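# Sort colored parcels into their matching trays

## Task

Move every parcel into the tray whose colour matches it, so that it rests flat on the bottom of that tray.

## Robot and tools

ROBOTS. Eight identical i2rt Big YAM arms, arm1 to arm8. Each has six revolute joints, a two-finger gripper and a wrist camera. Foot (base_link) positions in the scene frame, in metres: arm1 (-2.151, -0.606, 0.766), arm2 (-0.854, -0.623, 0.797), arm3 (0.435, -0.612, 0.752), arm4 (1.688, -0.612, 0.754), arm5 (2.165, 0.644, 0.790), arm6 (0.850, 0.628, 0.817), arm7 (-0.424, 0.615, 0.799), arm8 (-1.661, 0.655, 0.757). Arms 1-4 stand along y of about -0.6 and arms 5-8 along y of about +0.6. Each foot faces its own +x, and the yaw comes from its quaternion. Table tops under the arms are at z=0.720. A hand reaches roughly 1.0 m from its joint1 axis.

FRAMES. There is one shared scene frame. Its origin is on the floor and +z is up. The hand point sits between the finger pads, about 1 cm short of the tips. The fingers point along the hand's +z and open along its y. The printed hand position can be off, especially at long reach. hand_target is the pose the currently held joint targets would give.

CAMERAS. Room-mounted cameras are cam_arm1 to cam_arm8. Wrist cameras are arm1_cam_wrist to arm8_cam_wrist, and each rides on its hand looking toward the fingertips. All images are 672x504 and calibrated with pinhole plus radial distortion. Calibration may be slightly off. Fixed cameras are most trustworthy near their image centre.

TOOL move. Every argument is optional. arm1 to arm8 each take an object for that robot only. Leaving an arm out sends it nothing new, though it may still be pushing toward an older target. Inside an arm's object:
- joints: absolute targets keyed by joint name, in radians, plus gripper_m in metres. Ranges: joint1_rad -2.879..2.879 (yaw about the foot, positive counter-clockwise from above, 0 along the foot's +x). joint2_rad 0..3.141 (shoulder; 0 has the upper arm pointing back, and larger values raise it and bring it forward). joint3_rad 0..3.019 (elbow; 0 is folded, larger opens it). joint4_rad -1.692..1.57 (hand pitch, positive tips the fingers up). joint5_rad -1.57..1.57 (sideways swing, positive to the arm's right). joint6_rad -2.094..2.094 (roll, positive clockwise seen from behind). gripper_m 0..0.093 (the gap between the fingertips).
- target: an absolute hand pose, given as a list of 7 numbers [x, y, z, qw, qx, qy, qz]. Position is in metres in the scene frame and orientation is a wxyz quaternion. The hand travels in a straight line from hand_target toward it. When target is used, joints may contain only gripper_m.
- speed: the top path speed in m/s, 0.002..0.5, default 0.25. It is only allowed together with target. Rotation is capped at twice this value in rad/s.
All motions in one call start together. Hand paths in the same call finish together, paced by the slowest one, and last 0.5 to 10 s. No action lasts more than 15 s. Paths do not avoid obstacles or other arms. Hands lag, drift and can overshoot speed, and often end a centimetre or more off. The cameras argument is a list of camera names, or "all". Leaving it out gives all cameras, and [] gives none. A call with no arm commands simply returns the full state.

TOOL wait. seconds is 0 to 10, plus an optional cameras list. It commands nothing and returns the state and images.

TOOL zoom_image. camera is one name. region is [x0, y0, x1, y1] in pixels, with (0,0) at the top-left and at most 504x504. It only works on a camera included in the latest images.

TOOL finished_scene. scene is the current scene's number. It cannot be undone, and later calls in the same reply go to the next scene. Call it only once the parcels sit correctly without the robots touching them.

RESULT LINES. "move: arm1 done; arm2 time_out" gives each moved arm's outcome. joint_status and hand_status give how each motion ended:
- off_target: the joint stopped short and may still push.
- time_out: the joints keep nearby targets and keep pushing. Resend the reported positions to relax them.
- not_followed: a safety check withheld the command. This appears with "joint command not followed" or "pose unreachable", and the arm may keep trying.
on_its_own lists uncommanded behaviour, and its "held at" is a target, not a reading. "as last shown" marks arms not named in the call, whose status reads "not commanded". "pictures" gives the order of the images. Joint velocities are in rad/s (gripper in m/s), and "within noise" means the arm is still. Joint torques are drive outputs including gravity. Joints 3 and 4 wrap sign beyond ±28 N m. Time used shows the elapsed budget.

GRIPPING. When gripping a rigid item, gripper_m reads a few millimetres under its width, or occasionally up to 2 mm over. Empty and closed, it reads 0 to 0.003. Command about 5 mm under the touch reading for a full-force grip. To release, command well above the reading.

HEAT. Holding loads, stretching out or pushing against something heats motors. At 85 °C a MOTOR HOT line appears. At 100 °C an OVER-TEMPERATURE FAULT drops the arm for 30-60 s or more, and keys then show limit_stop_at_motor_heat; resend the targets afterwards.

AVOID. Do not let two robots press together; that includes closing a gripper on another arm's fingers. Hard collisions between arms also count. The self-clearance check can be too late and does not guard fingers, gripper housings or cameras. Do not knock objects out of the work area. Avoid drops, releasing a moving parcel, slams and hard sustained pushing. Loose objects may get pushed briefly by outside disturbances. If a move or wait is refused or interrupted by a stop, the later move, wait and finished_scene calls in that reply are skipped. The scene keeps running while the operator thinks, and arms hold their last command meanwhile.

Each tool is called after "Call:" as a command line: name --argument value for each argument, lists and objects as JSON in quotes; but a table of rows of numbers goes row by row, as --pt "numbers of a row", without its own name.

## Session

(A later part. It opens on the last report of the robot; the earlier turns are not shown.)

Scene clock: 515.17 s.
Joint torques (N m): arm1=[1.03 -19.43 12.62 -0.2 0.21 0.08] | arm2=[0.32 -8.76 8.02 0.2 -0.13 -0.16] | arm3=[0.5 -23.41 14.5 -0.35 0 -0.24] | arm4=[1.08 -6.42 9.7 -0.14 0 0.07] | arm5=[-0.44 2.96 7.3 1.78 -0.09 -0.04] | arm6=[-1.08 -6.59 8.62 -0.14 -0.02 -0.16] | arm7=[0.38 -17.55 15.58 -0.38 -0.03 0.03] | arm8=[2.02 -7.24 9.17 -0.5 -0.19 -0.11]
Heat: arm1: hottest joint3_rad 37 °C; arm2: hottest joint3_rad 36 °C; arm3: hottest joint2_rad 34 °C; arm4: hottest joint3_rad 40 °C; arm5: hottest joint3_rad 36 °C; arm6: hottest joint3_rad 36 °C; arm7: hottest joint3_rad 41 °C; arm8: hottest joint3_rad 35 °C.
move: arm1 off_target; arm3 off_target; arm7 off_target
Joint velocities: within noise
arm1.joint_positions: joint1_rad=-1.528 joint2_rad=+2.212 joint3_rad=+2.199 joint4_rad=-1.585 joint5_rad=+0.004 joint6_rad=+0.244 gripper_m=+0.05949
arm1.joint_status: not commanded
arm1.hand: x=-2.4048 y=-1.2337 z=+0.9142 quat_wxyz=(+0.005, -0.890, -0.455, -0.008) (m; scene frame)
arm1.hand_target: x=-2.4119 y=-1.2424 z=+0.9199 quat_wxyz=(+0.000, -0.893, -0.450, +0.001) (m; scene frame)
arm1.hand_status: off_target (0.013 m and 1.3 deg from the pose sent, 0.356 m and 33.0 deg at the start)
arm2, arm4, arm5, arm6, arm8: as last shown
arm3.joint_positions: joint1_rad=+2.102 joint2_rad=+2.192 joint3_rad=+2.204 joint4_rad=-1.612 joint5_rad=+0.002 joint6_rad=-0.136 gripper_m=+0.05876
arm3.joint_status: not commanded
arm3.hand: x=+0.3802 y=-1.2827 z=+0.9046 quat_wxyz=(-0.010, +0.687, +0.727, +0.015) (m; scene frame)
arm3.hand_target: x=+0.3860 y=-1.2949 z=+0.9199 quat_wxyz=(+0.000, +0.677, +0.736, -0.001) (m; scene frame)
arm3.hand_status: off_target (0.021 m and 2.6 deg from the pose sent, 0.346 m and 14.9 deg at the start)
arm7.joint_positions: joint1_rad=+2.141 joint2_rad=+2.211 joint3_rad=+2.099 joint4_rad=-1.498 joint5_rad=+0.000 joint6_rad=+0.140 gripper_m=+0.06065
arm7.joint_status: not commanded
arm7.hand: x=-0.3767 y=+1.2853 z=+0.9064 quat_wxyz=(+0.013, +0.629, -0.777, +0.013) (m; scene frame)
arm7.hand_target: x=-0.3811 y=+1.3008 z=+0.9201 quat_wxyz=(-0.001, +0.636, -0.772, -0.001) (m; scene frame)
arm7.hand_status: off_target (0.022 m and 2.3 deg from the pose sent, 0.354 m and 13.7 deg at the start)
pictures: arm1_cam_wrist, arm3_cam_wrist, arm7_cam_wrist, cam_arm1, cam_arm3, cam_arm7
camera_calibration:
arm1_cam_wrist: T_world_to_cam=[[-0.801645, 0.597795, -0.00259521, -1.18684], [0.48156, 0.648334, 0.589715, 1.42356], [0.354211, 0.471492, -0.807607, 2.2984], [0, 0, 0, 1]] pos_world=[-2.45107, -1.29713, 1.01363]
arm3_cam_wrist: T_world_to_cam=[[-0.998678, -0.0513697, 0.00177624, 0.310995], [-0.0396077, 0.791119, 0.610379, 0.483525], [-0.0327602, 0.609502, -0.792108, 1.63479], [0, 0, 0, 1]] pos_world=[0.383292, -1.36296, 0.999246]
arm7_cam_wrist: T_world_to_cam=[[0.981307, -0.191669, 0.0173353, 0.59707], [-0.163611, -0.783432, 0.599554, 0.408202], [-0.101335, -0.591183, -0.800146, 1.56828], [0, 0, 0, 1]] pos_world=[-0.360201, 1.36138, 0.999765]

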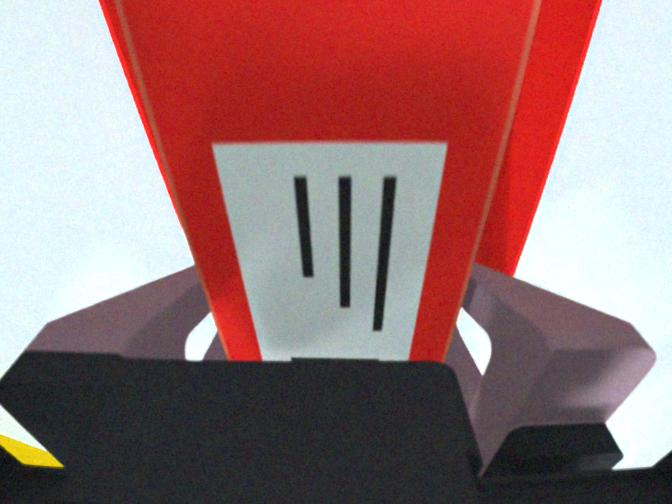

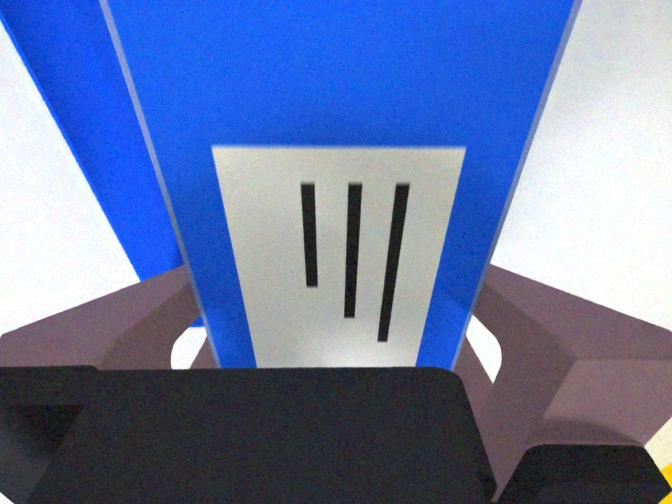

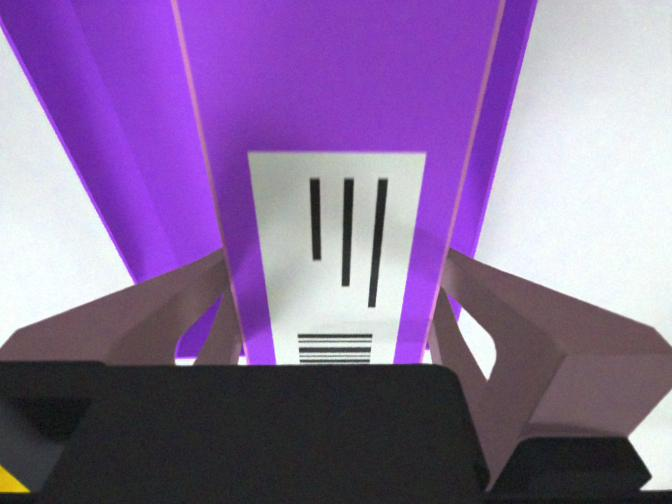

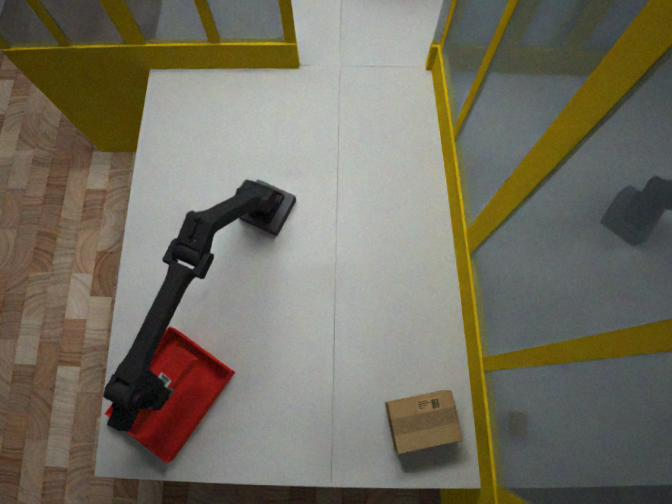

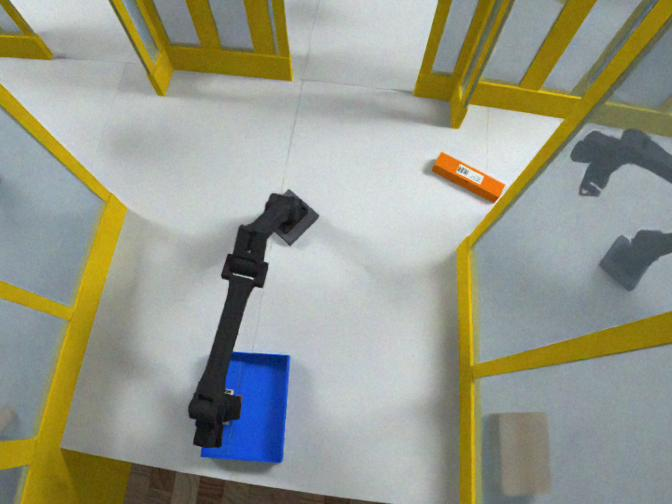

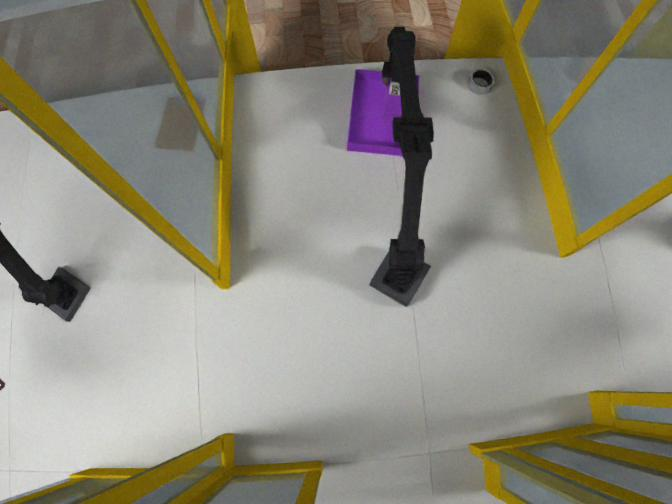

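Call:
move --arm1 '{"target":[-2.424,-1.231,0.86,0,0.893,0.450,0],"speed":0.2}' --arm7 '{"target":[-0.4085,1.2805,0.87,0,-0.636,0.7716,0],"speed":0.2}' --arm3 '{"target":[0.424,-1.287,0.86,0,0.6769,0.7361,0],"speed":0.2}' --cameras '["cam_arm1","cam_arm7","cam_arm3"]'

Scene clock: 605.50 s.
Joint torques (N m): arm1=[0.5 -20.78 8.08 0.72 0.17 -0.08] | arm2=[0.32 -8.76 8.03 0.2 -0.13 -0.16] | arm3=[-0.09 -25.52 9.44 0.68 -0.01 0.22] | arm4=[1.14 -6.42 9.72 -0.14 0 0.07] | arm5=[-0.38 3.08 7.38 1.83 -0.08 -0.04] | arm6=[-1.08 -6.59 8.59 -0.14 -0.03 -0.16] | arm7=[-0.44 -19.66 8.94 0.42 -0.05 0.18] | arm8=[1.61 -7.36 9.29 -0.51 -0.17 -0.1]
Heat: arm1: hottest joint3_rad 46 °C; arm2: hottest joint3_rad 36 °C; arm3: hottest joint3_rad 40 °C; arm4: hottest joint3_rad 40 °C; arm5: hottest joint3_rad 36 °C; arm6: hottest joint3_rad 36 °C; arm7: hottest joint3_rad 53 °C; arm8: hottest joint3_rad 35 °C.
move: arm1 off_target; arm3 off_target; arm7 done
Joint velocities: within noise
arm1.joint_positions: joint1_rad=-1.546 joint2_rad=+2.216 joint3_rad=+2.086 joint4_rad=-1.447 joint5_rad=+0.004 joint6_rad=+0.238 gripper_m=+0.05949
arm1.joint_status: not commanded
arm1.hand: x=-2.4175 y=-1.2320 z=+0.8684 quat_wxyz=(-0.002, -0.893, -0.450, +0.000) (m; scene frame)
arm1.hand_target: x=-2.4239 y=-1.2309 z=+0.8601 quat_wxyz=(+0.000, -0.893, -0.450, +0.000) (m; scene frame)
arm1.hand_status: off_target (0.011 m and 0.2 deg from the pose sent, 0.058 m and 1.3 deg at the start)
arm2.joint_positions: joint1_rad=-1.423 joint2_rad=+1.219 joint3_rad=+1.200 joint4_rad=-1.531 joint5_rad=+0.004 joint6_rad=+0.015 gripper_m=+0.09290
arm2.joint_status: not commanded
arm2.hand: x=-0.6850 y=-0.3257 z=+1.0539 quat_wxyz=(-0.010, +0.498, -0.867, -0.004) (m; scene frame)
arm2.hand_target: x=-0.6870 y=-0.3270 z=+1.0500 quat_wxyz=(+0.000, +0.503, -0.864, +0.000) (m; scene frame)
arm2.hand_status: not commanded
arm3.joint_positions: joint1_rad=+2.165 joint2_rad=+2.192 joint3_rad=+2.058 joint4_rad=-1.462 joint5_rad=+0.002 joint6_rad=-0.115 gripper_m=+0.05876
arm3.joint_status: not commanded
arm3.hand: x=+0.4228 y=-1.2820 z=+0.8495 quat_wxyz=(-0.009, +0.672, +0.741, +0.013) (m; scene frame)
arm3.hand_target: x=+0.4241 y=-1.2868 z=+0.8600 quat_wxyz=(+0.000, +0.677, +0.736, +0.000) (m; scene frame)
arm3.hand_status: off_target (0.012 m and 2.0 deg from the pose sent, 0.063 m and 2.6 deg at the start)
arm4.joint_positions: joint1_rad=+1.836 joint2_rad=+1.244 joint3_rad=+1.332 joint4_rad=-1.642 joint5_rad=+0.011 joint6_rad=-0.002 gripper_m=+0.09288
arm4.joint_status: not commanded
arm4.hand: x=+1.3647 y=-0.4856 z=+1.0549 quat_wxyz=(-0.001, +0.985, -0.175, -0.012) (m; scene frame)
arm4.hand_target: x=+1.3661 y=-0.4899 z=+1.0501 quat_wxyz=(+0.000, +0.985, -0.171, +0.000) (m; scene frame)
arm4.hand_status: not commanded
arm5.joint_positions: joint1_rad=+0.681 joint2_rad=+0.625 joint3_rad=+1.427 joint4_rad=-1.371 joint5_rad=+0.119 joint6_rad=-0.097 gripper_m=+0.09397
arm5.joint_status: not commanded
arm5.hand: x=+1.9475 y=+0.5676 z=+1.3386 quat_wxyz=(+0.023, +0.855, +0.198, -0.479) (m; scene frame)
arm5.hand_target: x=+1.9501 y=+0.5670 z=+1.3511 quat_wxyz=(+0.027, +0.848, +0.198, -0.491) (m; scene frame)
arm5.hand_status: not commanded
arm6.joint_positions: joint1_rad=-1.324 joint2_rad=+1.237 joint3_rad=+1.143 joint4_rad=-1.479 joint5_rad=+0.002 joint6_rad=+0.009 gripper_m=+0.09285
arm6.joint_status: not commanded
arm6.hand: x=+0.7259 y=+0.3102 z=+1.0463 quat_wxyz=(+0.001, -0.828, -0.561, +0.000) (m; scene frame)
arm6.hand_target: x=+0.7250 y=+0.3130 z=+1.0499 quat_wxyz=(+0.000, -0.828, -0.561, +0.000) (m; scene frame)
arm6.hand_status: not commanded
arm7.joint_positions: joint1_rad=+2.187 joint2_rad=+2.202 joint3_rad=+1.962 joint4_rad=-1.357 joint5_rad=+0.000 joint6_rad=+0.161 gripper_m=+0.06065
arm7.joint_status: not commanded
arm7.hand: x=-0.4079 y=+1.2791 z=+0.8605 quat_wxyz=(+0.008, +0.639, -0.769, +0.009) (m; scene frame)
arm7.hand_target: x=-0.4086 y=+1.2805 z=+0.8699 quat_wxyz=(+0.000, +0.636, -0.772, +0.000) (m; scene frame)
arm7.hand_status: done (0.010 m and 1.4 deg from the pose sent, 0.049 m and 2.3 deg at the start)
arm8.joint_positions: joint1_rad=+0.424 joint2_rad=+1.226 joint3_rad=+1.311 joint4_rad=-1.635 joint5_rad=+0.003 joint6_rad=+0.003 gripper_m=+0.09289
arm8.joint_status: not commanded
arm8.hand: x=-1.7243 y=+0.3178 z=+1.0542 quat_wxyz=(-0.006, -0.770, -0.639, +0.009) (m; scene frame)
arm8.hand_target: x=-1.7240 y=+0.3200 z=+1.0501 quat_wxyz=(+0.000, -0.768, -0.641, +0.000) (m; scene frame)
arm8.hand_status: not commanded
pictures: cam_arm1, cam_arm3, cam_arm7

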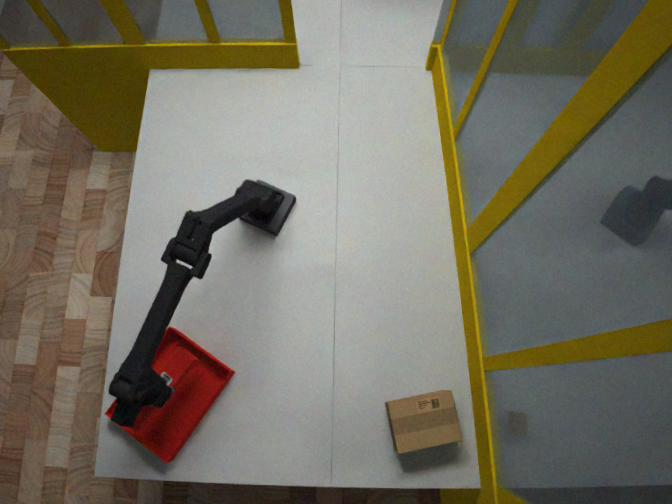

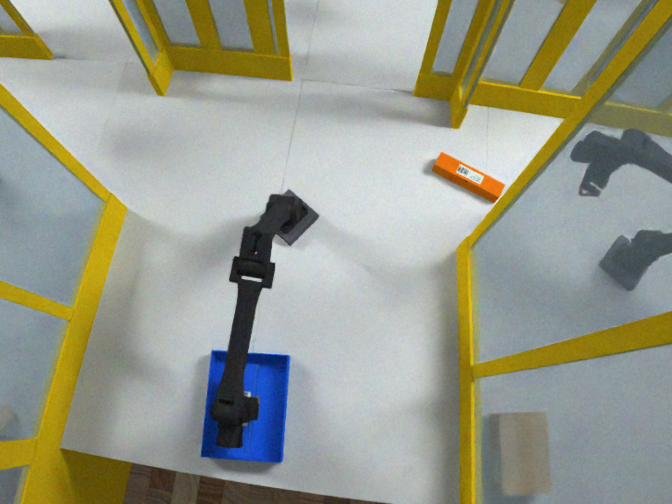

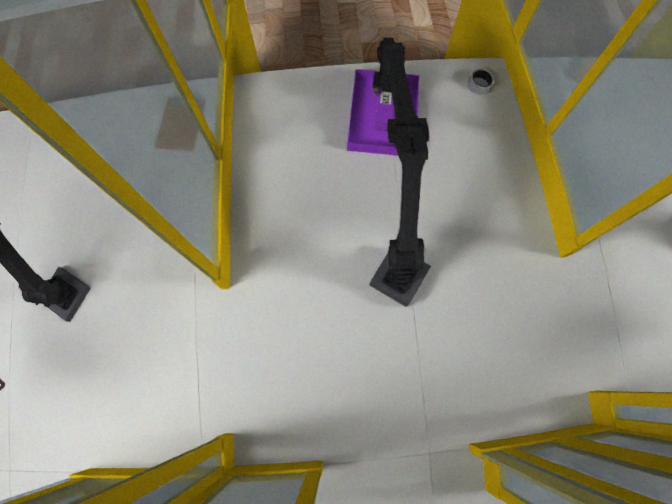

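Call:
move --arm1 '{"target":[-2.424,-1.228,0.757,0,0.893,0.450,0],"speed":0.12}' --arm7 '{"target":[-0.4085,1.2775,0.768,0,-0.636,0.7716,0],"speed":0.12}' --arm3 '{"target":[0.424,-1.284,0.748,0,0.6769,0.7361,0],"speed":0.12}' --cameras '["arm1_cam_wrist","arm7_cam_wrist","arm3_cam_wrist"]'

Scene clock: 613.23 s.
Joint torques (N m): arm1=[0.85 -19.96 7.88 0.7 0.21 -0.09] | arm2=[0.38 -8.76 8.03 0.2 -0.13 -0.16] | arm3=[-0.38 -24 9.05 0.65 -0.03 0.12] | arm4=[1.08 -6.48 9.72 -0.16 0 0.07] | arm5=[-0.44 3.02 7.38 1.8 -0.11 -0.04] | arm6=[-1.14 -6.59 8.59 -0.14 -0.03 -0.16] | arm7=[-0.15 -17.9 8.65 0.46 -0.03 0.19] | arm8=[1.61 -7 9.22 -0.47 -0.19 -0.12]
Heat: arm1: hottest joint3_rad 45 °C; arm2: hottest joint3_rad 36 °C; arm3: hottest joint2_rad 38 °C; arm4: hottest joint3_rad 40 °C; arm5: hottest joint3_rad 36 °C; arm6: hottest joint3_rad 36 °C; arm7: hottest joint3_rad 51 °C; arm8: hottest joint3_rad 35 °C.
move: arm1 off_target; arm3 done; arm7 done
Joint velocities: within noise
arm1.joint_positions: joint1_rad=-1.546 joint2_rad=+2.281 joint3_rad=+1.934 joint4_rad=-1.224 joint5_rad=+0.004 joint6_rad=+0.235 gripper_m=+0.05949
arm1.joint_status: not commanded
arm1.hand: x=-2.4165 y=-1.2314 z=+0.7688 quat_wxyz=(-0.003, -0.892, -0.451, +0.002) (m; scene frame)
arm1.hand_target: x=-2.4238 y=-1.2278 z=+0.7572 quat_wxyz=(+0.000, -0.893, -0.450, +0.000) (m; scene frame)
arm1.hand_status: off_target (0.014 m and 0.5 deg from the pose sent, 0.112 m and 0.2 deg at the start)
arm2, arm4, arm5, arm6, arm8: as last shown
arm3.joint_positions: joint1_rad=+2.165 joint2_rad=+2.251 joint3_rad=+1.887 joint4_rad=-1.218 joint5_rad=+0.003 joint6_rad=-0.114 gripper_m=+0.05876
arm3.joint_status: not commanded
arm3.hand: x=+0.4232 y=-1.2784 z=+0.7479 quat_wxyz=(-0.005, +0.672, +0.741, +0.007) (m; scene frame)
arm3.hand_target: x=+0.4241 y=-1.2839 z=+0.7480 quat_wxyz=(+0.000, +0.677, +0.736, +0.000) (m; scene frame)
arm3.hand_status: done (0.006 m and 1.3 deg from the pose sent, 0.102 m and 2.0 deg at the start)
arm7.joint_positions: joint1_rad=+2.187 joint2_rad=+2.262 joint3_rad=+1.836 joint4_rad=-1.144 joint5_rad=+0.000 joint6_rad=+0.162 gripper_m=+0.06065
arm7.joint_status: not commanded
arm7.hand: x=-0.4079 y=+1.2781 z=+0.7760 quat_wxyz=(-0.001, +0.639, -0.769, -0.001) (m; scene frame)
arm7.hand_target: x=-0.4085 y=+1.2774 z=+0.7681 quat_wxyz=(+0.000, +0.636, -0.772, +0.000) (m; scene frame)
arm7.hand_status: done (0.008 m and 0.4 deg from the pose sent, 0.093 m and 1.4 deg at the start)
pictures: arm1_cam_wrist, arm3_cam_wrist, arm7_cam_wrist
camera_calibration:
arm1_cam_wrist: T_world_to_cam=[[-0.796063, 0.605147, -0.00894179, -1.17058], [0.493479, 0.657577, 0.569273, 1.56933], [0.350374, 0.448764, -0.8221, 2.15786], [0, 0, 0, 1]] pos_world=[-2.46234, -1.29195, 0.870136]
arm3_cam_wrist: T_world_to_cam=[[-0.995715, -0.0923191, 0.00528941, 0.298266], [-0.0709869, 0.799788, 0.596071, 0.612504], [-0.0592591, 0.593141, -0.802915, 1.5078], [0, 0, 0, 1]] pos_world=[0.429818, -1.35667, 0.843958]
arm7_cam_wrist: T_world_to_cam=[[0.985585, -0.16869, 0.0129055, 0.6044], [-0.146048, -0.809828, 0.568198, 0.54086], [-0.0853978, -0.561892, -0.822791, 1.44315], [0, 0, 0, 1]] pos_world=[-0.393454, 1.35086, 0.872297]

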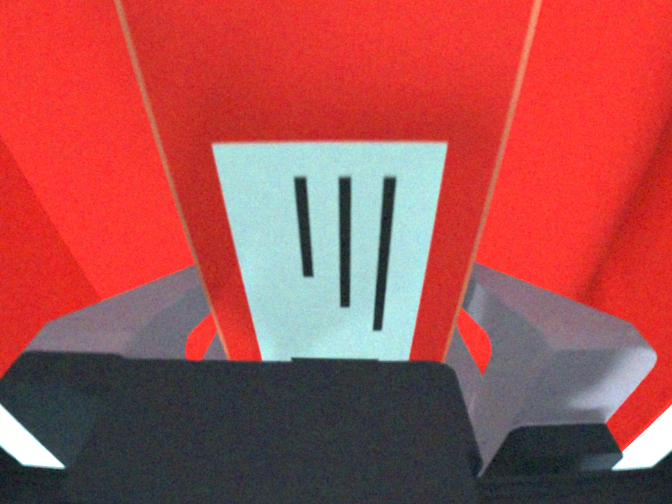

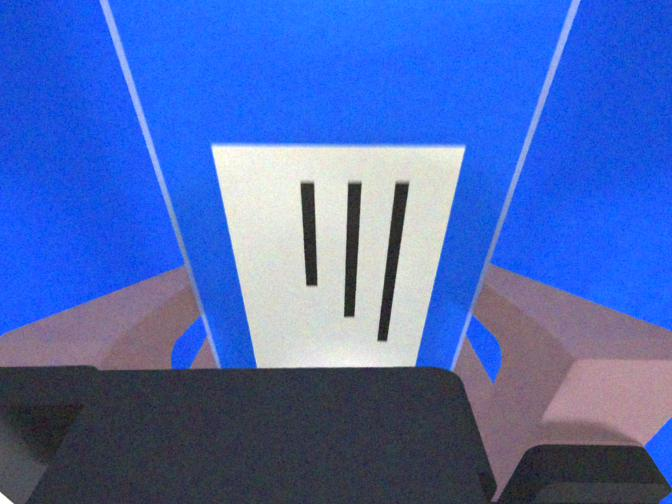

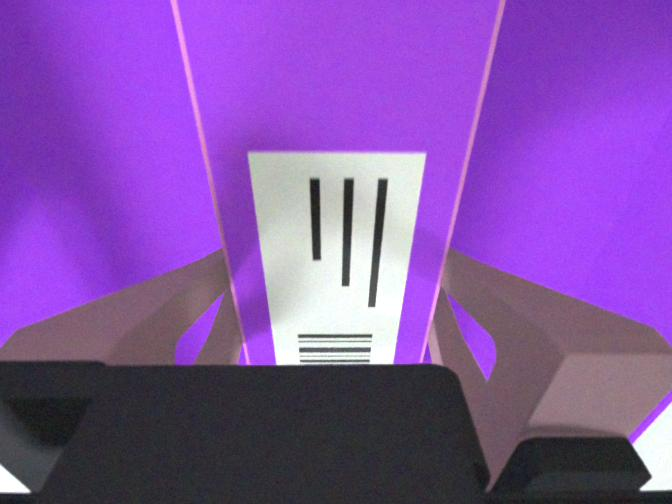

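Call:
move --arm1 '{"target":[-2.424,-1.228,0.749,0,0.893,0.450,0],"speed":0.08}' --arm7 '{"target":[-0.4085,1.2775,0.763,0,-0.636,0.7716,0],"speed":0.08}' --cameras '[]'

Call:
move --arm1 '{"joints":{"gripper_m":0.093}}' --arm7 '{"joints":{"gripper_m":0.093}}' --arm3 '{"joints":{"gripper_m":0.093}}' --cameras '[]'

Call:
move --arm1 '{"target":[-2.424,-1.228,0.9,0,0.893,0.450,0],"speed":0.25}' --arm7 '{"target":[-0.4085,1.2775,0.91,0,-0.636,0.7716,0],"speed":0.25}' --arm3 '{"target":[0.424,-1.284,0.9,0,0.6769,0.7361,0],"speed":0.25}' --cameras '["arm1_cam_wrist","arm7_cam_wrist","arm3_cam_wrist"]'

Scene clock: 624.57 s.
Joint torques (N m): arm1=[0.73 -20.07 7.24 0.77 0.17 -0.09] | arm2=[0.32 -8.76 8.03 0.18 -0.13 -0.16] | arm3=[-0.26 -24 9.07 0.62 -0.04 0.12] | arm4=[1.14 -6.42 9.7 -0.16 0 0.07] | arm5=[-0.38 2.9 7.46 1.87 -0.1 -0.05] | arm6=[-1.14 -6.59 8.61 -0.14 -0.03 -0.16] | arm7=[-0.26 -17.49 8.38 0.58 -0.03 0.2] | arm8=[1.85 -7.3 9.2 -0.5 -0.19 -0.11]
Heat: arm1: hottest joint3_rad 43 °C; arm2: hottest joint3_rad 36 °C; arm3: hottest joint2_rad 36 °C; arm4: hottest joint3_rad 40 °C; arm5: hottest joint3_rad 36 °C; arm6: hottest joint3_rad 36 °C; arm7: hottest joint3_rad 49 °C; arm8: hottest joint3_rad 35 °C.
move: arm1 off_target; arm7 off_target
Joint velocities: within noise
arm1.joint_positions: joint1_rad=-1.546 joint2_rad=+2.281 joint3_rad=+1.934 joint4_rad=-1.210 joint5_rad=+0.004 joint6_rad=+0.235 gripper_m=+0.05949
arm1.joint_status: not commanded
arm1.hand: x=-2.4179 y=-1.2348 z=+0.7688 quat_wxyz=(-0.008, -0.892, -0.451, +0.008) (m; scene frame)
arm1.hand_target: x=-2.4237 y=-1.2277 z=+0.7494 quat_wxyz=(+0.000, -0.893, -0.450, +0.000) (m; scene frame)
arm1.hand_status: off_target (0.022 m and 1.3 deg from the pose sent, 0.021 m and 0.5 deg at the start)
arm2, arm3, arm4, arm5, arm6, arm8: as last shown
arm7.joint_positions: joint1_rad=+2.187 joint2_rad=+2.262 joint3_rad=+1.836 joint4_rad=-1.135 joint5_rad=+0.000 joint6_rad=+0.162 gripper_m=+0.06065
arm7.joint_status: not commanded
arm7.hand: x=-0.4079 y=+1.2802 z=+0.7760 quat_wxyz=(-0.004, +0.639, -0.769, -0.004) (m; scene frame)
arm7.hand_target: x=-0.4085 y=+1.2773 z=+0.7632 quat_wxyz=(+0.000, +0.636, -0.772, +0.000) (m; scene frame)
arm7.hand_status: off_target (0.013 m and 0.8 deg from the pose sent, 0.013 m and 0.4 deg at the start)
pictures: none
No camera images: "cameras" was empty.

Scene clock: 625.23 s.
Joint torques (N m): arm1=[0.85 -19.72 7.19 0.69 0.22 -0.05] | arm2=[0.32 -8.76 8.02 0.2 -0.13 -0.16] | arm3=[-0.21 -23.88 9.09 0.58 -0.04 0.11] | arm4=[1.08 -6.48 9.72 -0.14 0 0.08] | arm5=[-0.21 3.02 7.45 1.78 -0.1 -0.02] | arm6=[-1.14 -6.59 8.61 -0.14 -0.03 -0.16] | arm7=[-0.09 -17.38 8.39 0.51 -0.04 0.2] | arm8=[1.38 -7.3 9.13 -0.51 -0.17 -0.11]
Heat: arm1: hottest joint3_rad 43 °C; arm2: hottest joint3_rad 36 °C; arm3: hottest joint2_rad 36 °C; arm4: hottest joint3_rad 40 °C; arm5: hottest joint3_rad 36 °C; arm6: hottest joint3_rad 36 °C; arm7: hottest joint3_rad 49 °C; arm8: hottest joint3_rad 35 °C.
move: arm1 done; arm3 done; arm7 done
Joint velocities: within noise
arm1.joint_positions: joint1_rad=-1.546 joint2_rad=+2.281 joint3_rad=+1.934 joint4_rad=-1.210 joint5_rad=+0.004 joint6_rad=+0.235 gripper_m=+0.09282
arm1.joint_status: all done
arm1.hand: x=-2.4179 y=-1.2348 z=+0.7688 quat_wxyz=(-0.008, -0.892, -0.451, +0.008) (m; scene frame)
arm1.hand_target: x=-2.4237 y=-1.2276 z=+0.7494 quat_wxyz=(+0.000, -0.893, -0.450, +0.000) (m; scene frame)
arm1.hand_status: not commanded
arm2, arm4, arm5, arm6, arm8: as last shown
arm3.joint_positions: joint1_rad=+2.165 joint2_rad=+2.251 joint3_rad=+1.887 joint4_rad=-1.217 joint5_rad=+0.003 joint6_rad=-0.114 gripper_m=+0.09290
arm3.joint_status: all done
arm3.hand: x=+0.4232 y=-1.2787 z=+0.7479 quat_wxyz=(-0.005, +0.672, +0.741, +0.007) (m; scene frame)
arm3.hand_target: x=+0.4241 y=-1.2839 z=+0.7480 quat_wxyz=(+0.000, +0.677, +0.736, +0.000) (m; scene frame)
arm3.hand_status: not commanded
arm7.joint_positions: joint1_rad=+2.187 joint2_rad=+2.262 joint3_rad=+1.836 joint4_rad=-1.135 joint5_rad=+0.000 joint6_rad=+0.162 gripper_m=+0.09288
arm7.joint_status: all done
arm7.hand: x=-0.4079 y=+1.2802 z=+0.7760 quat_wxyz=(-0.004, +0.639, -0.769, -0.004) (m; scene frame)
arm7.hand_target: x=-0.4085 y=+1.2773 z=+0.7632 quat_wxyz=(+0.000, +0.636, -0.772, +0.000) (m; scene frame)
arm7.hand_status: not commanded
pictures: none
No camera images: "cameras" was empty.

Scene clock: 626.87 s.
Joint torques (N m): arm1=[0.79 -19.02 11.97 -0.21 0.2 -0.04] | arm2=[0.32 -8.76 8.03 0.2 -0.13 -0.16] | arm3=[-0.15 -24 14.24 -0.32 -0.05 0.12] | arm4=[1.08 -6.48 9.7 -0.16 0 0.07] | arm5=[0.21 3.02 7.36 1.76 -0.06 -0.08] | arm6=[-1.08 -6.53 8.58 -0.14 -0.02 -0.16] | arm7=[-0.38 -17.2 14.69 -0.38 -0.05 0.18] | arm8=[1.67 -7.36 9.18 -0.43 -0.18 -0.1]
Heat: arm1: hottest joint3_rad 43 °C; arm2: hottest joint3_rad 36 °C; arm3: hottest joint2_rad 36 °C; arm4: hottest joint3_rad 40 °C; arm5: hottest joint3_rad 36 °C; arm6: hottest joint3_rad 36 °C; arm7: hottest joint3_rad 49 °C; arm8: hottest joint3_rad 35 °C.
move: arm1 off_target; arm3 off_target; arm7 off_target
Joint velocities: within noise
arm1.joint_positions: joint1_rad=-1.546 joint2_rad=+2.177 joint3_rad=+2.100 joint4_rad=-1.509 joint5_rad=+0.005 joint6_rad=+0.235 gripper_m=+0.09289
arm1.joint_status: not commanded
arm1.hand: x=-2.4136 y=-1.2220 z=+0.8990 quat_wxyz=(+0.002, -0.892, -0.452, -0.004) (m; scene frame)
arm1.hand_target: x=-2.4239 y=-1.2276 z=+0.9001 quat_wxyz=(+0.000, -0.893, -0.450, +0.001) (m; scene frame)
arm1.hand_status: off_target (0.012 m and 0.5 deg from the pose sent, 0.132 m and 1.3 deg at the start)
arm2, arm4, arm5, arm6, arm8: as last shown
arm3.joint_positions: joint1_rad=+2.165 joint2_rad=+2.155 joint3_rad=+2.064 joint4_rad=-1.523 joint5_rad=+0.003 joint6_rad=-0.114 gripper_m=+0.09297
arm3.joint_status: not commanded
arm3.hand: x=+0.4226 y=-1.2694 z=+0.8760 quat_wxyz=(-0.015, +0.672, +0.740, +0.019) (m; scene frame)
arm3.hand_target: x=+0.4241 y=-1.2827 z=+0.9000 quat_wxyz=(+0.001, +0.677, +0.736, +0.000) (m; scene frame)
arm3.hand_status: off_target (0.028 m and 2.9 deg from the pose sent, 0.152 m and 1.2 deg at the start; pose on its path clipped on 8 of 49 steps)
arm7.joint_positions: joint1_rad=+2.187 joint2_rad=+2.135 joint3_rad=+1.943 joint4_rad=-1.414 joint5_rad=+0.000 joint6_rad=+0.162 gripper_m=+0.09294
arm7.joint_status: not commanded
arm7.hand: x=-0.4082 y=+1.2625 z=+0.8968 quat_wxyz=(+0.011, +0.639, -0.769, +0.012) (m; scene frame)
arm7.hand_target: x=-0.4085 y=+1.2766 z=+0.9102 quat_wxyz=(+0.000, +0.636, -0.772, +0.000) (m; scene frame)
arm7.hand_status: off_target (0.020 m and 1.9 deg from the pose sent, 0.134 m and 0.8 deg at the start)
pictures: arm1_cam_wrist, arm3_cam_wrist, arm7_cam_wrist
camera_calibration:
arm1_cam_wrist: T_world_to_cam=[[-0.796332, 0.60484, -0.00498533, -1.17741], [0.490077, 0.650022, 0.580772, 1.45974], [0.354515, 0.460044, -0.814051, 2.27625], [0, 0, 0, 1]] pos_world=[-2.45996, -1.2839, 0.999333]
arm3_cam_wrist: T_world_to_cam=[[-0.995731, -0.0922893, 0.00184497, 0.300936], [-0.0711928, 0.780531, 0.62105, 0.482677], [-0.0587563, 0.618267, -0.783769, 1.62032], [0, 0, 0, 1]] pos_world=[0.429218, -1.35076, 0.969637]
arm7_cam_wrist: T_world_to_cam=[[0.985541, -0.168475, 0.0180115, 0.595646], [-0.145866, -0.789555, 0.596093, 0.409127], [-0.0862055, -0.590101, -0.802714, 1.55094], [0, 0, 0, 1]] pos_world=[-0.393656, 1.33859, 0.990358]

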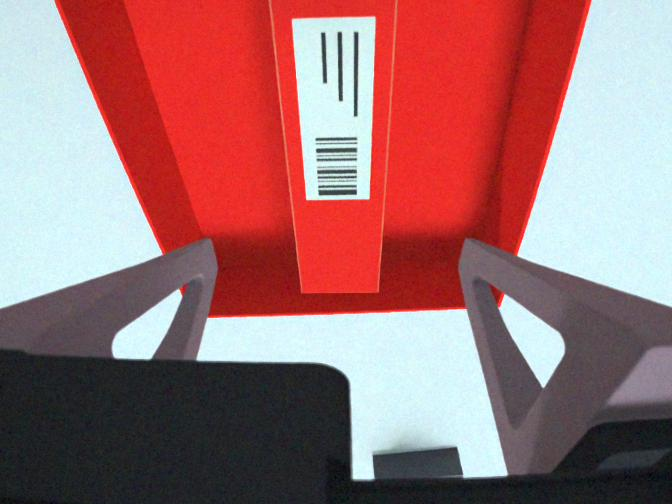

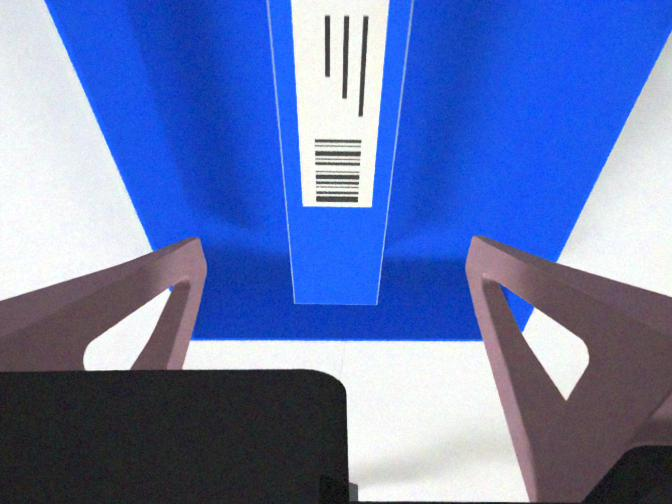

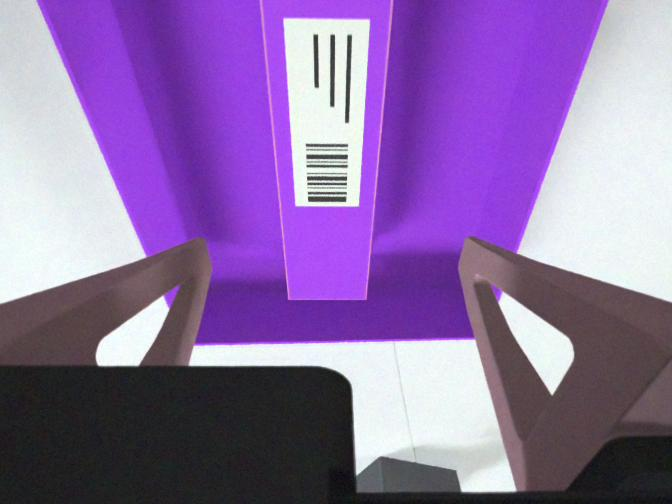

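Call:
move --arm1 '{"target":[-2.261,-0.928,1.05,0,0.893,0.450,0],"speed":0.4}' --arm7 '{"target":[-0.415,0.955,1.05,0,-0.636,0.7716,0],"speed":0.4}' --arm3 '{"target":[0.43,-0.952,1.05,0,0.6769,0.7361,0],"speed":0.4}' --cameras '[]'

Call:
move --arm3 '{"joints":{"joint1_rad":-2.15}}' --cameras '["cam_arm7"]'

Call:
move --arm3 '{"target":[1.035,-0.373,0.89,0,0.175,0.985,0],"speed":0.4}' --cameras '["arm3_cam_wrist","cam_arm3"]'

Scene clock: 641.47 s.
Joint torques (N m): arm1=[2.2 -6.48 7.9 -0.09 0.16 0.08] | arm2=[0.32 -8.76 8.03 0.2 -0.14 -0.16] | arm3=[0.26 -9.88 9.32 -0.2 -0.03 0.15] | arm4=[1.14 -6.42 9.7 -0.16 0 0.07] | arm5=[-0.03 2.9 7.41 1.77 -0.06 -0.04] | arm6=[-1.08 -6.59 8.58 -0.16 -0.03 -0.16] | arm7=[-0.56 -7.36 9.02 -0.23 -0.02 0.17] | arm8=[1.67 -7.24 9.13 -0.53 -0.19 -0.1]
Heat: arm1: hottest joint3_rad 41 °C; arm2: hottest joint3_rad 36 °C; arm3: hottest joint2_rad 38 °C; arm4: hottest joint3_rad 40 °C; arm5: hottest joint3_rad 36 °C; arm6: hottest joint3_rad 36 °C; arm7: hottest joint3_rad 48 °C; arm8: hottest joint3_rad 35 °C.
move: arm1 done; arm3 done; arm7 done
Joint velocities: within noise
arm1.joint_positions: joint1_rad=-1.477 joint2_rad=+1.229 joint3_rad=+1.292 joint4_rad=-1.611 joint5_rad=+0.005 joint6_rad=+0.310 gripper_m=+0.09289
arm1.joint_status: not commanded
arm1.hand: x=-2.2655 y=-0.9298 z=+1.0571 quat_wxyz=(-0.012, -0.894, -0.449, +0.011) (m; scene frame)
arm1.hand_target: x=-2.2611 y=-0.9280 z=+1.0501 quat_wxyz=(+0.000, -0.893, -0.450, +0.000) (m; scene frame)
arm1.hand_status: done (0.009 m and 1.8 deg from the pose sent, 0.364 m and 0.5 deg at the start)
arm2, arm4, arm5, arm6, arm8: as last shown
arm3.joint_positions: joint1_rad=+2.165 joint2_rad=+1.224 joint3_rad=+1.318 joint4_rad=-1.649 joint5_rad=+0.003 joint6_rad=-0.107 gripper_m=+0.09297
arm3.joint_status: not commanded
arm3.hand: x=+0.4270 y=-0.9545 z=+1.0492 quat_wxyz=(+0.004, +0.674, +0.738, -0.003) (m; scene frame)
arm3.hand_target: x=+0.4300 y=-0.9520 z=+1.0501 quat_wxyz=(+0.000, +0.677, +0.736, +0.000) (m; scene frame)
arm3.hand_status: done (0.004 m and 0.7 deg from the pose sent, 0.362 m and 2.9 deg at the start; pose on its path clipped on 4 of 56 steps)
arm7.joint_positions: joint1_rad=+2.187 joint2_rad=+1.229 joint3_rad=+1.206 joint4_rad=-1.525 joint5_rad=+0.000 joint6_rad=+0.162 gripper_m=+0.09294
arm7.joint_status: not commanded
arm7.hand: x=-0.4151 y=+0.9604 z=+1.0556 quat_wxyz=(-0.008, +0.639, -0.769, -0.009) (m; scene frame)
arm7.hand_target: x=-0.4150 y=+0.9550 z=+1.0502 quat_wxyz=(+0.000, +0.636, -0.772, +0.000) (m; scene frame)
arm7.hand_status: done (0.008 m and 1.5 deg from the pose sent, 0.344 m and 1.9 deg at the start)
pictures: none
No camera images: "cameras" was empty.

Scene clock: 644.30 s.
Joint torques (N m): arm1=[2.2 -6.24 7.87 -0.09 0.17 0.09] | arm2=[0.32 -8.76 8.02 0.2 -0.13 -0.16] | arm3=[-1.44 -11.58 9.29 -0.23 -0.07 0.11] | arm4=[1.14 -6.42 9.7 -0.14 0 0.07] | arm5=[-0.26 3.08 7.47 1.84 -0.09 -0.05] | arm6=[-1.08 -6.59 8.59 -0.16 -0.03 -0.16] | arm7=[-0.44 -7.3 9.05 -0.24 -0.03 0.19] | arm8=[1.55 -7.12 9.18 -0.47 -0.18 -0.1]
Heat: arm1: hottest joint3_rad 41 °C; arm2: hottest joint3_rad 36 °C; arm3: hottest joint2_rad 37 °C; arm4: hottest joint3_rad 40 °C; arm5: hottest joint3_rad 36 °C; arm6: hottest joint3_rad 36 °C; arm7: hottest joint3_rad 48 °C; arm8: hottest joint3_rad 35 °C.
move: arm3 done
Joint velocities: within noise
arm1, arm2, arm4, arm5, arm6, arm7, arm8: as last shown
arm3.joint_positions: joint1_rad=-2.138 joint2_rad=+1.246 joint3_rad=+1.318 joint4_rad=-1.650 joint5_rad=+0.004 joint6_rad=-0.106 gripper_m=+0.09305
arm3.joint_status: all done
arm3.hand: x=+0.7524 y=-0.4827 z=+1.0469 quat_wxyz=(+0.000, +0.247, -0.969, +0.001) (m; scene frame)
arm3.hand_target: x=+0.7484 y=-0.4890 z=+1.0546 quat_wxyz=(-0.007, +0.234, -0.972, +0.000) (m; scene frame)
arm3.hand_status: not commanded
pictures: cam_arm7

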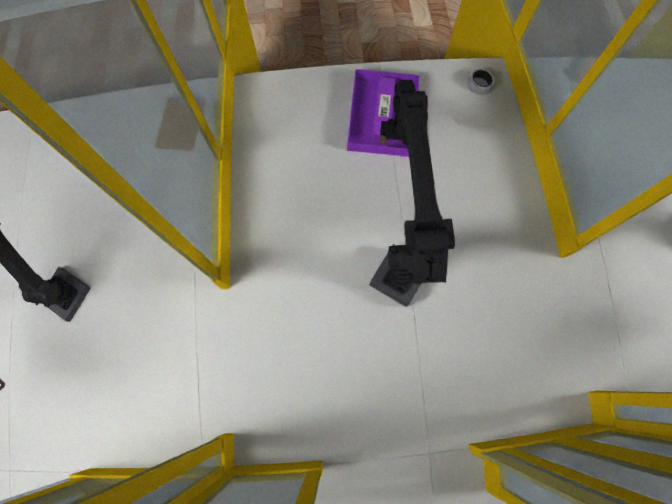

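Scene clock: 646.50 s.
Joint torques (N m): arm1=[2.37 -5.89 7.91 -0.08 0.17 0.08] | arm2=[0.32 -8.76 8.03 0.18 -0.13 -0.16] | arm3=[-1.26 -22.07 13.96 -0.28 0.1 0.12] | arm4=[1.14 -6.42 9.7 -0.16 0 0.07] | arm5=[-0.32 2.9 7.43 1.8 -0.1 -0.01] | arm6=[-1.08 -6.53 8.59 -0.13 -0.02 -0.16] | arm7=[-0.5 -7.24 8.98 -0.25 -0.04 0.18] | arm8=[1.55 -7.3 9.2 -0.44 -0.2 -0.11]
Heat: arm1: hottest joint3_rad 40 °C; arm2: hottest joint3_rad 36 °C; arm3: hottest joint2_rad 37 °C; arm4: hottest joint3_rad 40 °C; arm5: hottest joint3_rad 36 °C; arm6: hottest joint3_rad 36 °C; arm7: hottest joint3_rad 48 °C; arm8: hottest joint3_rad 35 °C.
move: arm3 off_target
Joint velocities: within noise
arm1, arm2, arm4, arm5, arm6, arm7, arm8: as last shown
arm3.joint_positions: joint1_rad=-2.141 joint2_rad=+2.081 joint3_rad=+1.908 joint4_rad=-1.443 joint5_rad=-0.001 joint6_rad=+0.716 gripper_m=+0.09305
arm3.joint_status: not commanded
arm3.hand: x=+1.0185 y=-0.3726 z=+0.8729 quat_wxyz=(+0.017, -0.162, -0.987, +0.008) (m; scene frame)
arm3.hand_target: x=+1.0340 y=-0.3733 z=+0.8902 quat_wxyz=(-0.001, -0.175, -0.985, -0.001) (m; scene frame)
arm3.hand_status: off_target (0.024 m and 2.6 deg from the pose sent, 0.341 m and 48.7 deg at the start)
pictures: arm3_cam_wrist, cam_arm3
camera_calibration:
arm3_cam_wrist: T_world_to_cam=[[-0.323942, -0.945567, 0.0310495, -0.0505747], [-0.745714, 0.275396, 0.606685, 0.338437], [-0.582213, 0.173377, -0.794335, 1.47496], [0, 0, 0, 1]] pos_world=[1.09473, -0.396749, 0.967856]

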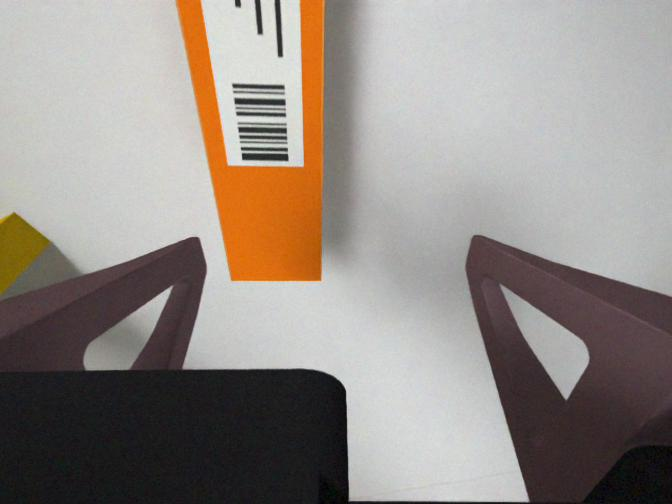

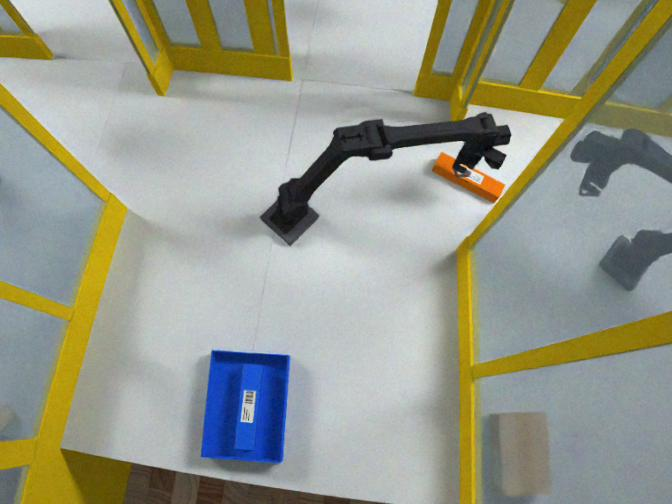

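Call:
move --arm3 '{"target":[1.068,-0.344,0.86,0,0.175,0.985,0],"speed":0.2}' --cameras '["arm3_cam_wrist"]'

Scene clock: 666.07 s.
Joint torques (N m): arm1=[2.02 -6.3 7.94 -0.13 0.18 0.08] | arm2=[0.32 -8.76 8.03 0.2 -0.13 -0.16] | arm3=[0.44 -24.29 13.97 -0.53 0.06 0.13] | arm4=[1.08 -6.48 9.7 -0.16 0 0.07] | arm5=[-0.38 3.02 7.43 1.95 -0.09 -0.05] | arm6=[-1.08 -6.53 8.59 -0.14 -0.02 -0.16] | arm7=[-0.26 -7.3 9.05 -0.24 -0.03 0.18] | arm8=[1.73 -7.41 9.21 -0.5 -0.19 -0.1]
Heat: arm1: hottest joint3_rad 38 °C; arm2: hottest joint3_rad 36 °C; arm3: hottest joint2_rad 37 °C; arm4: hottest joint3_rad 40 °C; arm5: hottest joint3_rad 37 °C; arm6: hottest joint3_rad 36 °C; arm7: hottest joint3_rad 47 °C; arm8: hottest joint3_rad 35 °C.
move: arm3 off_target
Joint velocities: within noise
arm1, arm7: as last shown
arm2.joint_positions: joint1_rad=-1.423 joint2_rad=+1.219 joint3_rad=+1.200 joint4_rad=-1.531 joint5_rad=+0.004 joint6_rad=+0.015 gripper_m=+0.09290
arm2.joint_status: not commanded
arm2.hand: x=-0.6850 y=-0.3257 z=+1.0539 quat_wxyz=(-0.010, +0.498, -0.867, -0.004) (m; scene frame)
arm2.hand_target: x=-0.6870 y=-0.3270 z=+1.0500 quat_wxyz=(+0.000, +0.503, -0.864, +0.000) (m; scene frame)
arm2.hand_status: not commanded
arm3.joint_positions: joint1_rad=-2.141 joint2_rad=+2.230 joint3_rad=+2.075 joint4_rad=-1.465 joint5_rad=-0.001 joint6_rad=+0.737 gripper_m=+0.09305
arm3.joint_status: not commanded
arm3.hand: x=+1.0571 y=-0.3566 z=+0.8405 quat_wxyz=(+0.019, -0.173, -0.985, +0.009) (m; scene frame)
arm3.hand_target: x=+1.0668 y=-0.3443 z=+0.8602 quat_wxyz=(+0.000, -0.175, -0.985, -0.001) (m; scene frame)
arm3.hand_status: off_target (0.026 m and 2.4 deg from the pose sent, 0.059 m and 2.6 deg at the start)
arm4.joint_positions: joint1_rad=+1.836 joint2_rad=+1.244 joint3_rad=+1.332 joint4_rad=-1.642 joint5_rad=+0.011 joint6_rad=-0.002 gripper_m=+0.09288
arm4.joint_status: not commanded
arm4.hand: x=+1.3647 y=-0.4856 z=+1.0549 quat_wxyz=(-0.001, +0.985, -0.175, -0.012) (m; scene frame)
arm4.hand_target: x=+1.3661 y=-0.4899 z=+1.0501 quat_wxyz=(+0.000, +0.985, -0.171, +0.000) (m; scene frame)
arm4.hand_status: not commanded
arm5.joint_positions: joint1_rad=+0.681 joint2_rad=+0.625 joint3_rad=+1.427 joint4_rad=-1.371 joint5_rad=+0.119 joint6_rad=-0.097 gripper_m=+0.09397
arm5.joint_status: not commanded
arm5.hand: x=+1.9475 y=+0.5676 z=+1.3386 quat_wxyz=(+0.023, +0.855, +0.198, -0.479) (m; scene frame)
arm5.hand_target: x=+1.9501 y=+0.5670 z=+1.3511 quat_wxyz=(+0.027, +0.848, +0.198, -0.491) (m; scene frame)
arm5.hand_status: not commanded
arm6.joint_positions: joint1_rad=-1.324 joint2_rad=+1.237 joint3_rad=+1.143 joint4_rad=-1.479 joint5_rad=+0.002 joint6_rad=+0.009 gripper_m=+0.09285
arm6.joint_status: not commanded
arm6.hand: x=+0.7259 y=+0.3102 z=+1.0463 quat_wxyz=(+0.001, -0.828, -0.561, +0.000) (m; scene frame)
arm6.hand_target: x=+0.7250 y=+0.3130 z=+1.0499 quat_wxyz=(+0.000, -0.828, -0.561, +0.000) (m; scene frame)
arm6.hand_status: not commanded
arm8.joint_positions: joint1_rad=+0.424 joint2_rad=+1.226 joint3_rad=+1.311 joint4_rad=-1.635 joint5_rad=+0.003 joint6_rad=+0.003 gripper_m=+0.09289
arm8.joint_status: not commanded
arm8.hand: x=-1.7243 y=+0.3178 z=+1.0542 quat_wxyz=(-0.006, -0.770, -0.639, +0.009) (m; scene frame)
arm8.hand_target: x=-1.7240 y=+0.3200 z=+1.0501 quat_wxyz=(+0.000, -0.768, -0.641, +0.000) (m; scene frame)
arm8.hand_status: not commanded
pictures: arm3_cam_wrist
camera_calibration:
arm3_cam_wrist: T_world_to_cam=[[-0.343935, -0.938358, 0.0345368, -0.00118756], [-0.737431, 0.292693, 0.608709, 0.378096], [-0.581295, 0.183888, -0.792642, 1.47035], [0, 0, 0, 1]] pos_world=[1.13312, -0.382161, 0.935355]

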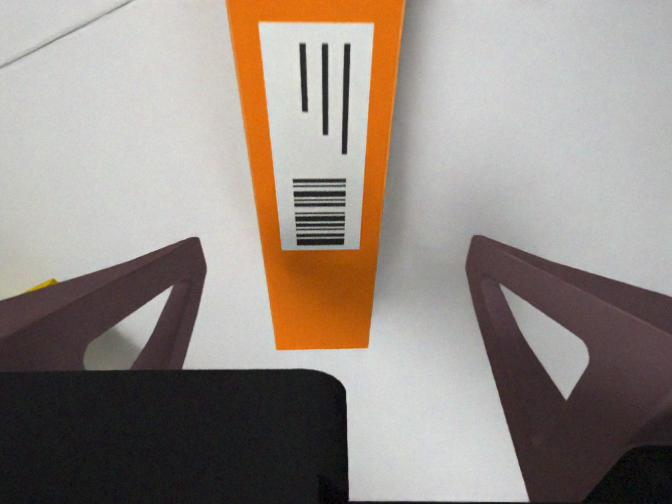

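Call:
move --arm3 '{"target":[1.066,-0.330,0.79,0,0.175,0.985,0],"speed":0.12}' --cameras '["arm3_cam_wrist"]'

Scene clock: 673.50 s.
Joint torques (N m): arm1=[2.32 -6.3 8.03 -0.06 0.16 0.07] | arm2=[0.32 -8.76 8.03 0.18 -0.13 -0.16] | arm3=[0.5 -25 9.47 0.55 0.08 0.15] | arm4=[1.14 -6.48 9.7 -0.16 0 0.07] | arm5=[-0.44 3.02 7.47 1.91 -0.08 -0.07] | arm6=[-1.08 -6.53 8.58 -0.16 -0.02 -0.16] | arm7=[-0.38 -7.18 9.03 -0.24 -0.04 0.18] | arm8=[1.67 -7.41 9.25 -0.51 -0.19 -0.08]
Heat: arm1: hottest joint3_rad 37 °C; arm2: hottest joint3_rad 36 °C; arm3: hottest joint2_rad 37 °C; arm4: hottest joint3_rad 40 °C; arm5: hottest joint3_rad 37 °C; arm6: hottest joint3_rad 36 °C; arm7: hottest joint3_rad 47 °C; arm8: hottest joint3_rad 35 °C.
move: arm3 done
Joint velocities: within noise
arm1, arm2, arm4, arm5, arm6, arm7, arm8: as last shown
arm3.joint_positions: joint1_rad=-2.122 joint2_rad=+2.286 joint3_rad=+2.038 joint4_rad=-1.349 joint5_rad=-0.001 joint6_rad=+0.757 gripper_m=+0.09305
arm3.joint_status: not commanded
arm3.hand: x=+1.0640 y=-0.3395 z=+0.7891 quat_wxyz=(+0.009, -0.173, -0.985, +0.003) (m; scene frame)
arm3.hand_target: x=+1.0658 y=-0.3299 z=+0.7902 quat_wxyz=(+0.000, -0.175, -0.985, +0.000) (m; scene frame)
arm3.hand_status: done (0.010 m and 1.1 deg from the pose sent, 0.058 m and 2.4 deg at the start)
pictures: arm3_cam_wrist
camera_calibration:
arm3_cam_wrist: T_world_to_cam=[[-0.344923, -0.938433, 0.0192557, 0.0321183], [-0.750334, 0.287996, 0.595027, 0.432437], [-0.563939, 0.190791, -0.803475, 1.42281], [0, 0, 0, 1]] pos_world=[1.13793, -0.365858, 0.885262]

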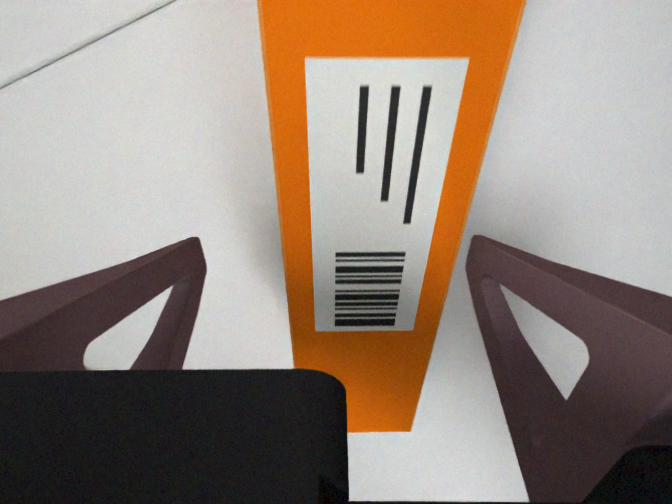

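Call:
move --arm3 '{"target":[1.060,-0.356,0.785,0,0.175,0.985,0],"speed":0.12}' --cameras '["arm3_cam_wrist"]'

Scene clock: 678.67 s.
Joint torques (N m): arm1=[1.96 -6.53 8.01 -0.05 0.19 0.09] | arm2=[0.32 -8.76 8.02 0.2 -0.13 -0.16] | arm3=[-1.67 -27.81 8.57 0.46 0.1 -0.2] | arm4=[1.14 -6.42 9.72 -0.14 0 0.07] | arm5=[-0.21 3.02 7.53 1.8 -0.09 -0.06] | arm6=[-1.08 -6.59 8.58 -0.14 -0.03 -0.16] | arm7=[-0.44 -7.12 9.1 -0.25 -0.03 0.19] | arm8=[1.9 -7 9.2 -0.49 -0.19 -0.1]
Heat: arm1: hottest joint3_rad 37 °C; arm2: hottest joint3_rad 36 °C; arm3: hottest joint2_rad 38 °C; arm4: hottest joint3_rad 40 °C; arm5: hottest joint3_rad 37 °C; arm6: hottest joint3_rad 36 °C; arm7: hottest joint3_rad 46 °C; arm8: hottest joint3_rad 35 °C.
move: arm3 off_target
Joint velocities: within noise
arm1, arm2, arm4, arm5, arm6, arm7, arm8: as last shown
arm3.joint_positions: joint1_rad=-2.126 joint2_rad=+2.286 joint3_rad=+1.951 joint4_rad=-1.299 joint5_rad=+0.000 joint6_rad=+0.757 gripper_m=+0.09305
arm3.joint_status: not commanded
arm3.hand: x=+1.0482 y=-0.3494 z=+0.7575 quat_wxyz=(+0.024, -0.175, -0.984, +0.014) (m; scene frame)
arm3.hand_target: x=+1.0595 y=-0.3561 z=+0.7849 quat_wxyz=(+0.000, -0.175, -0.985, +0.000) (m; scene frame)
arm3.hand_status: off_target (0.031 m and 3.2 deg from the pose sent, 0.017 m and 1.1 deg at the start)
pictures: arm3_cam_wrist
camera_calibration:
arm3_cam_wrist: T_world_to_cam=[[-0.347651, -0.936517, 0.0455489, 0.00151382], [-0.728864, 0.300487, 0.615195, 0.40884], [-0.589828, 0.180674, -0.787058, 1.4016], [0, 0, 0, 1]] pos_world=[1.12522, -0.374666, 0.851552]

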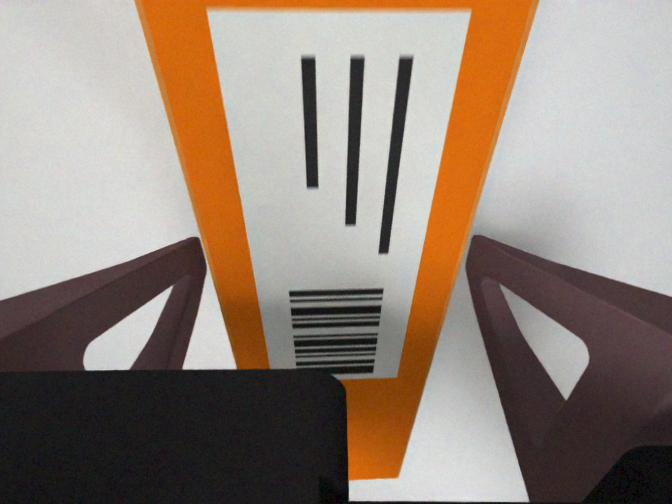

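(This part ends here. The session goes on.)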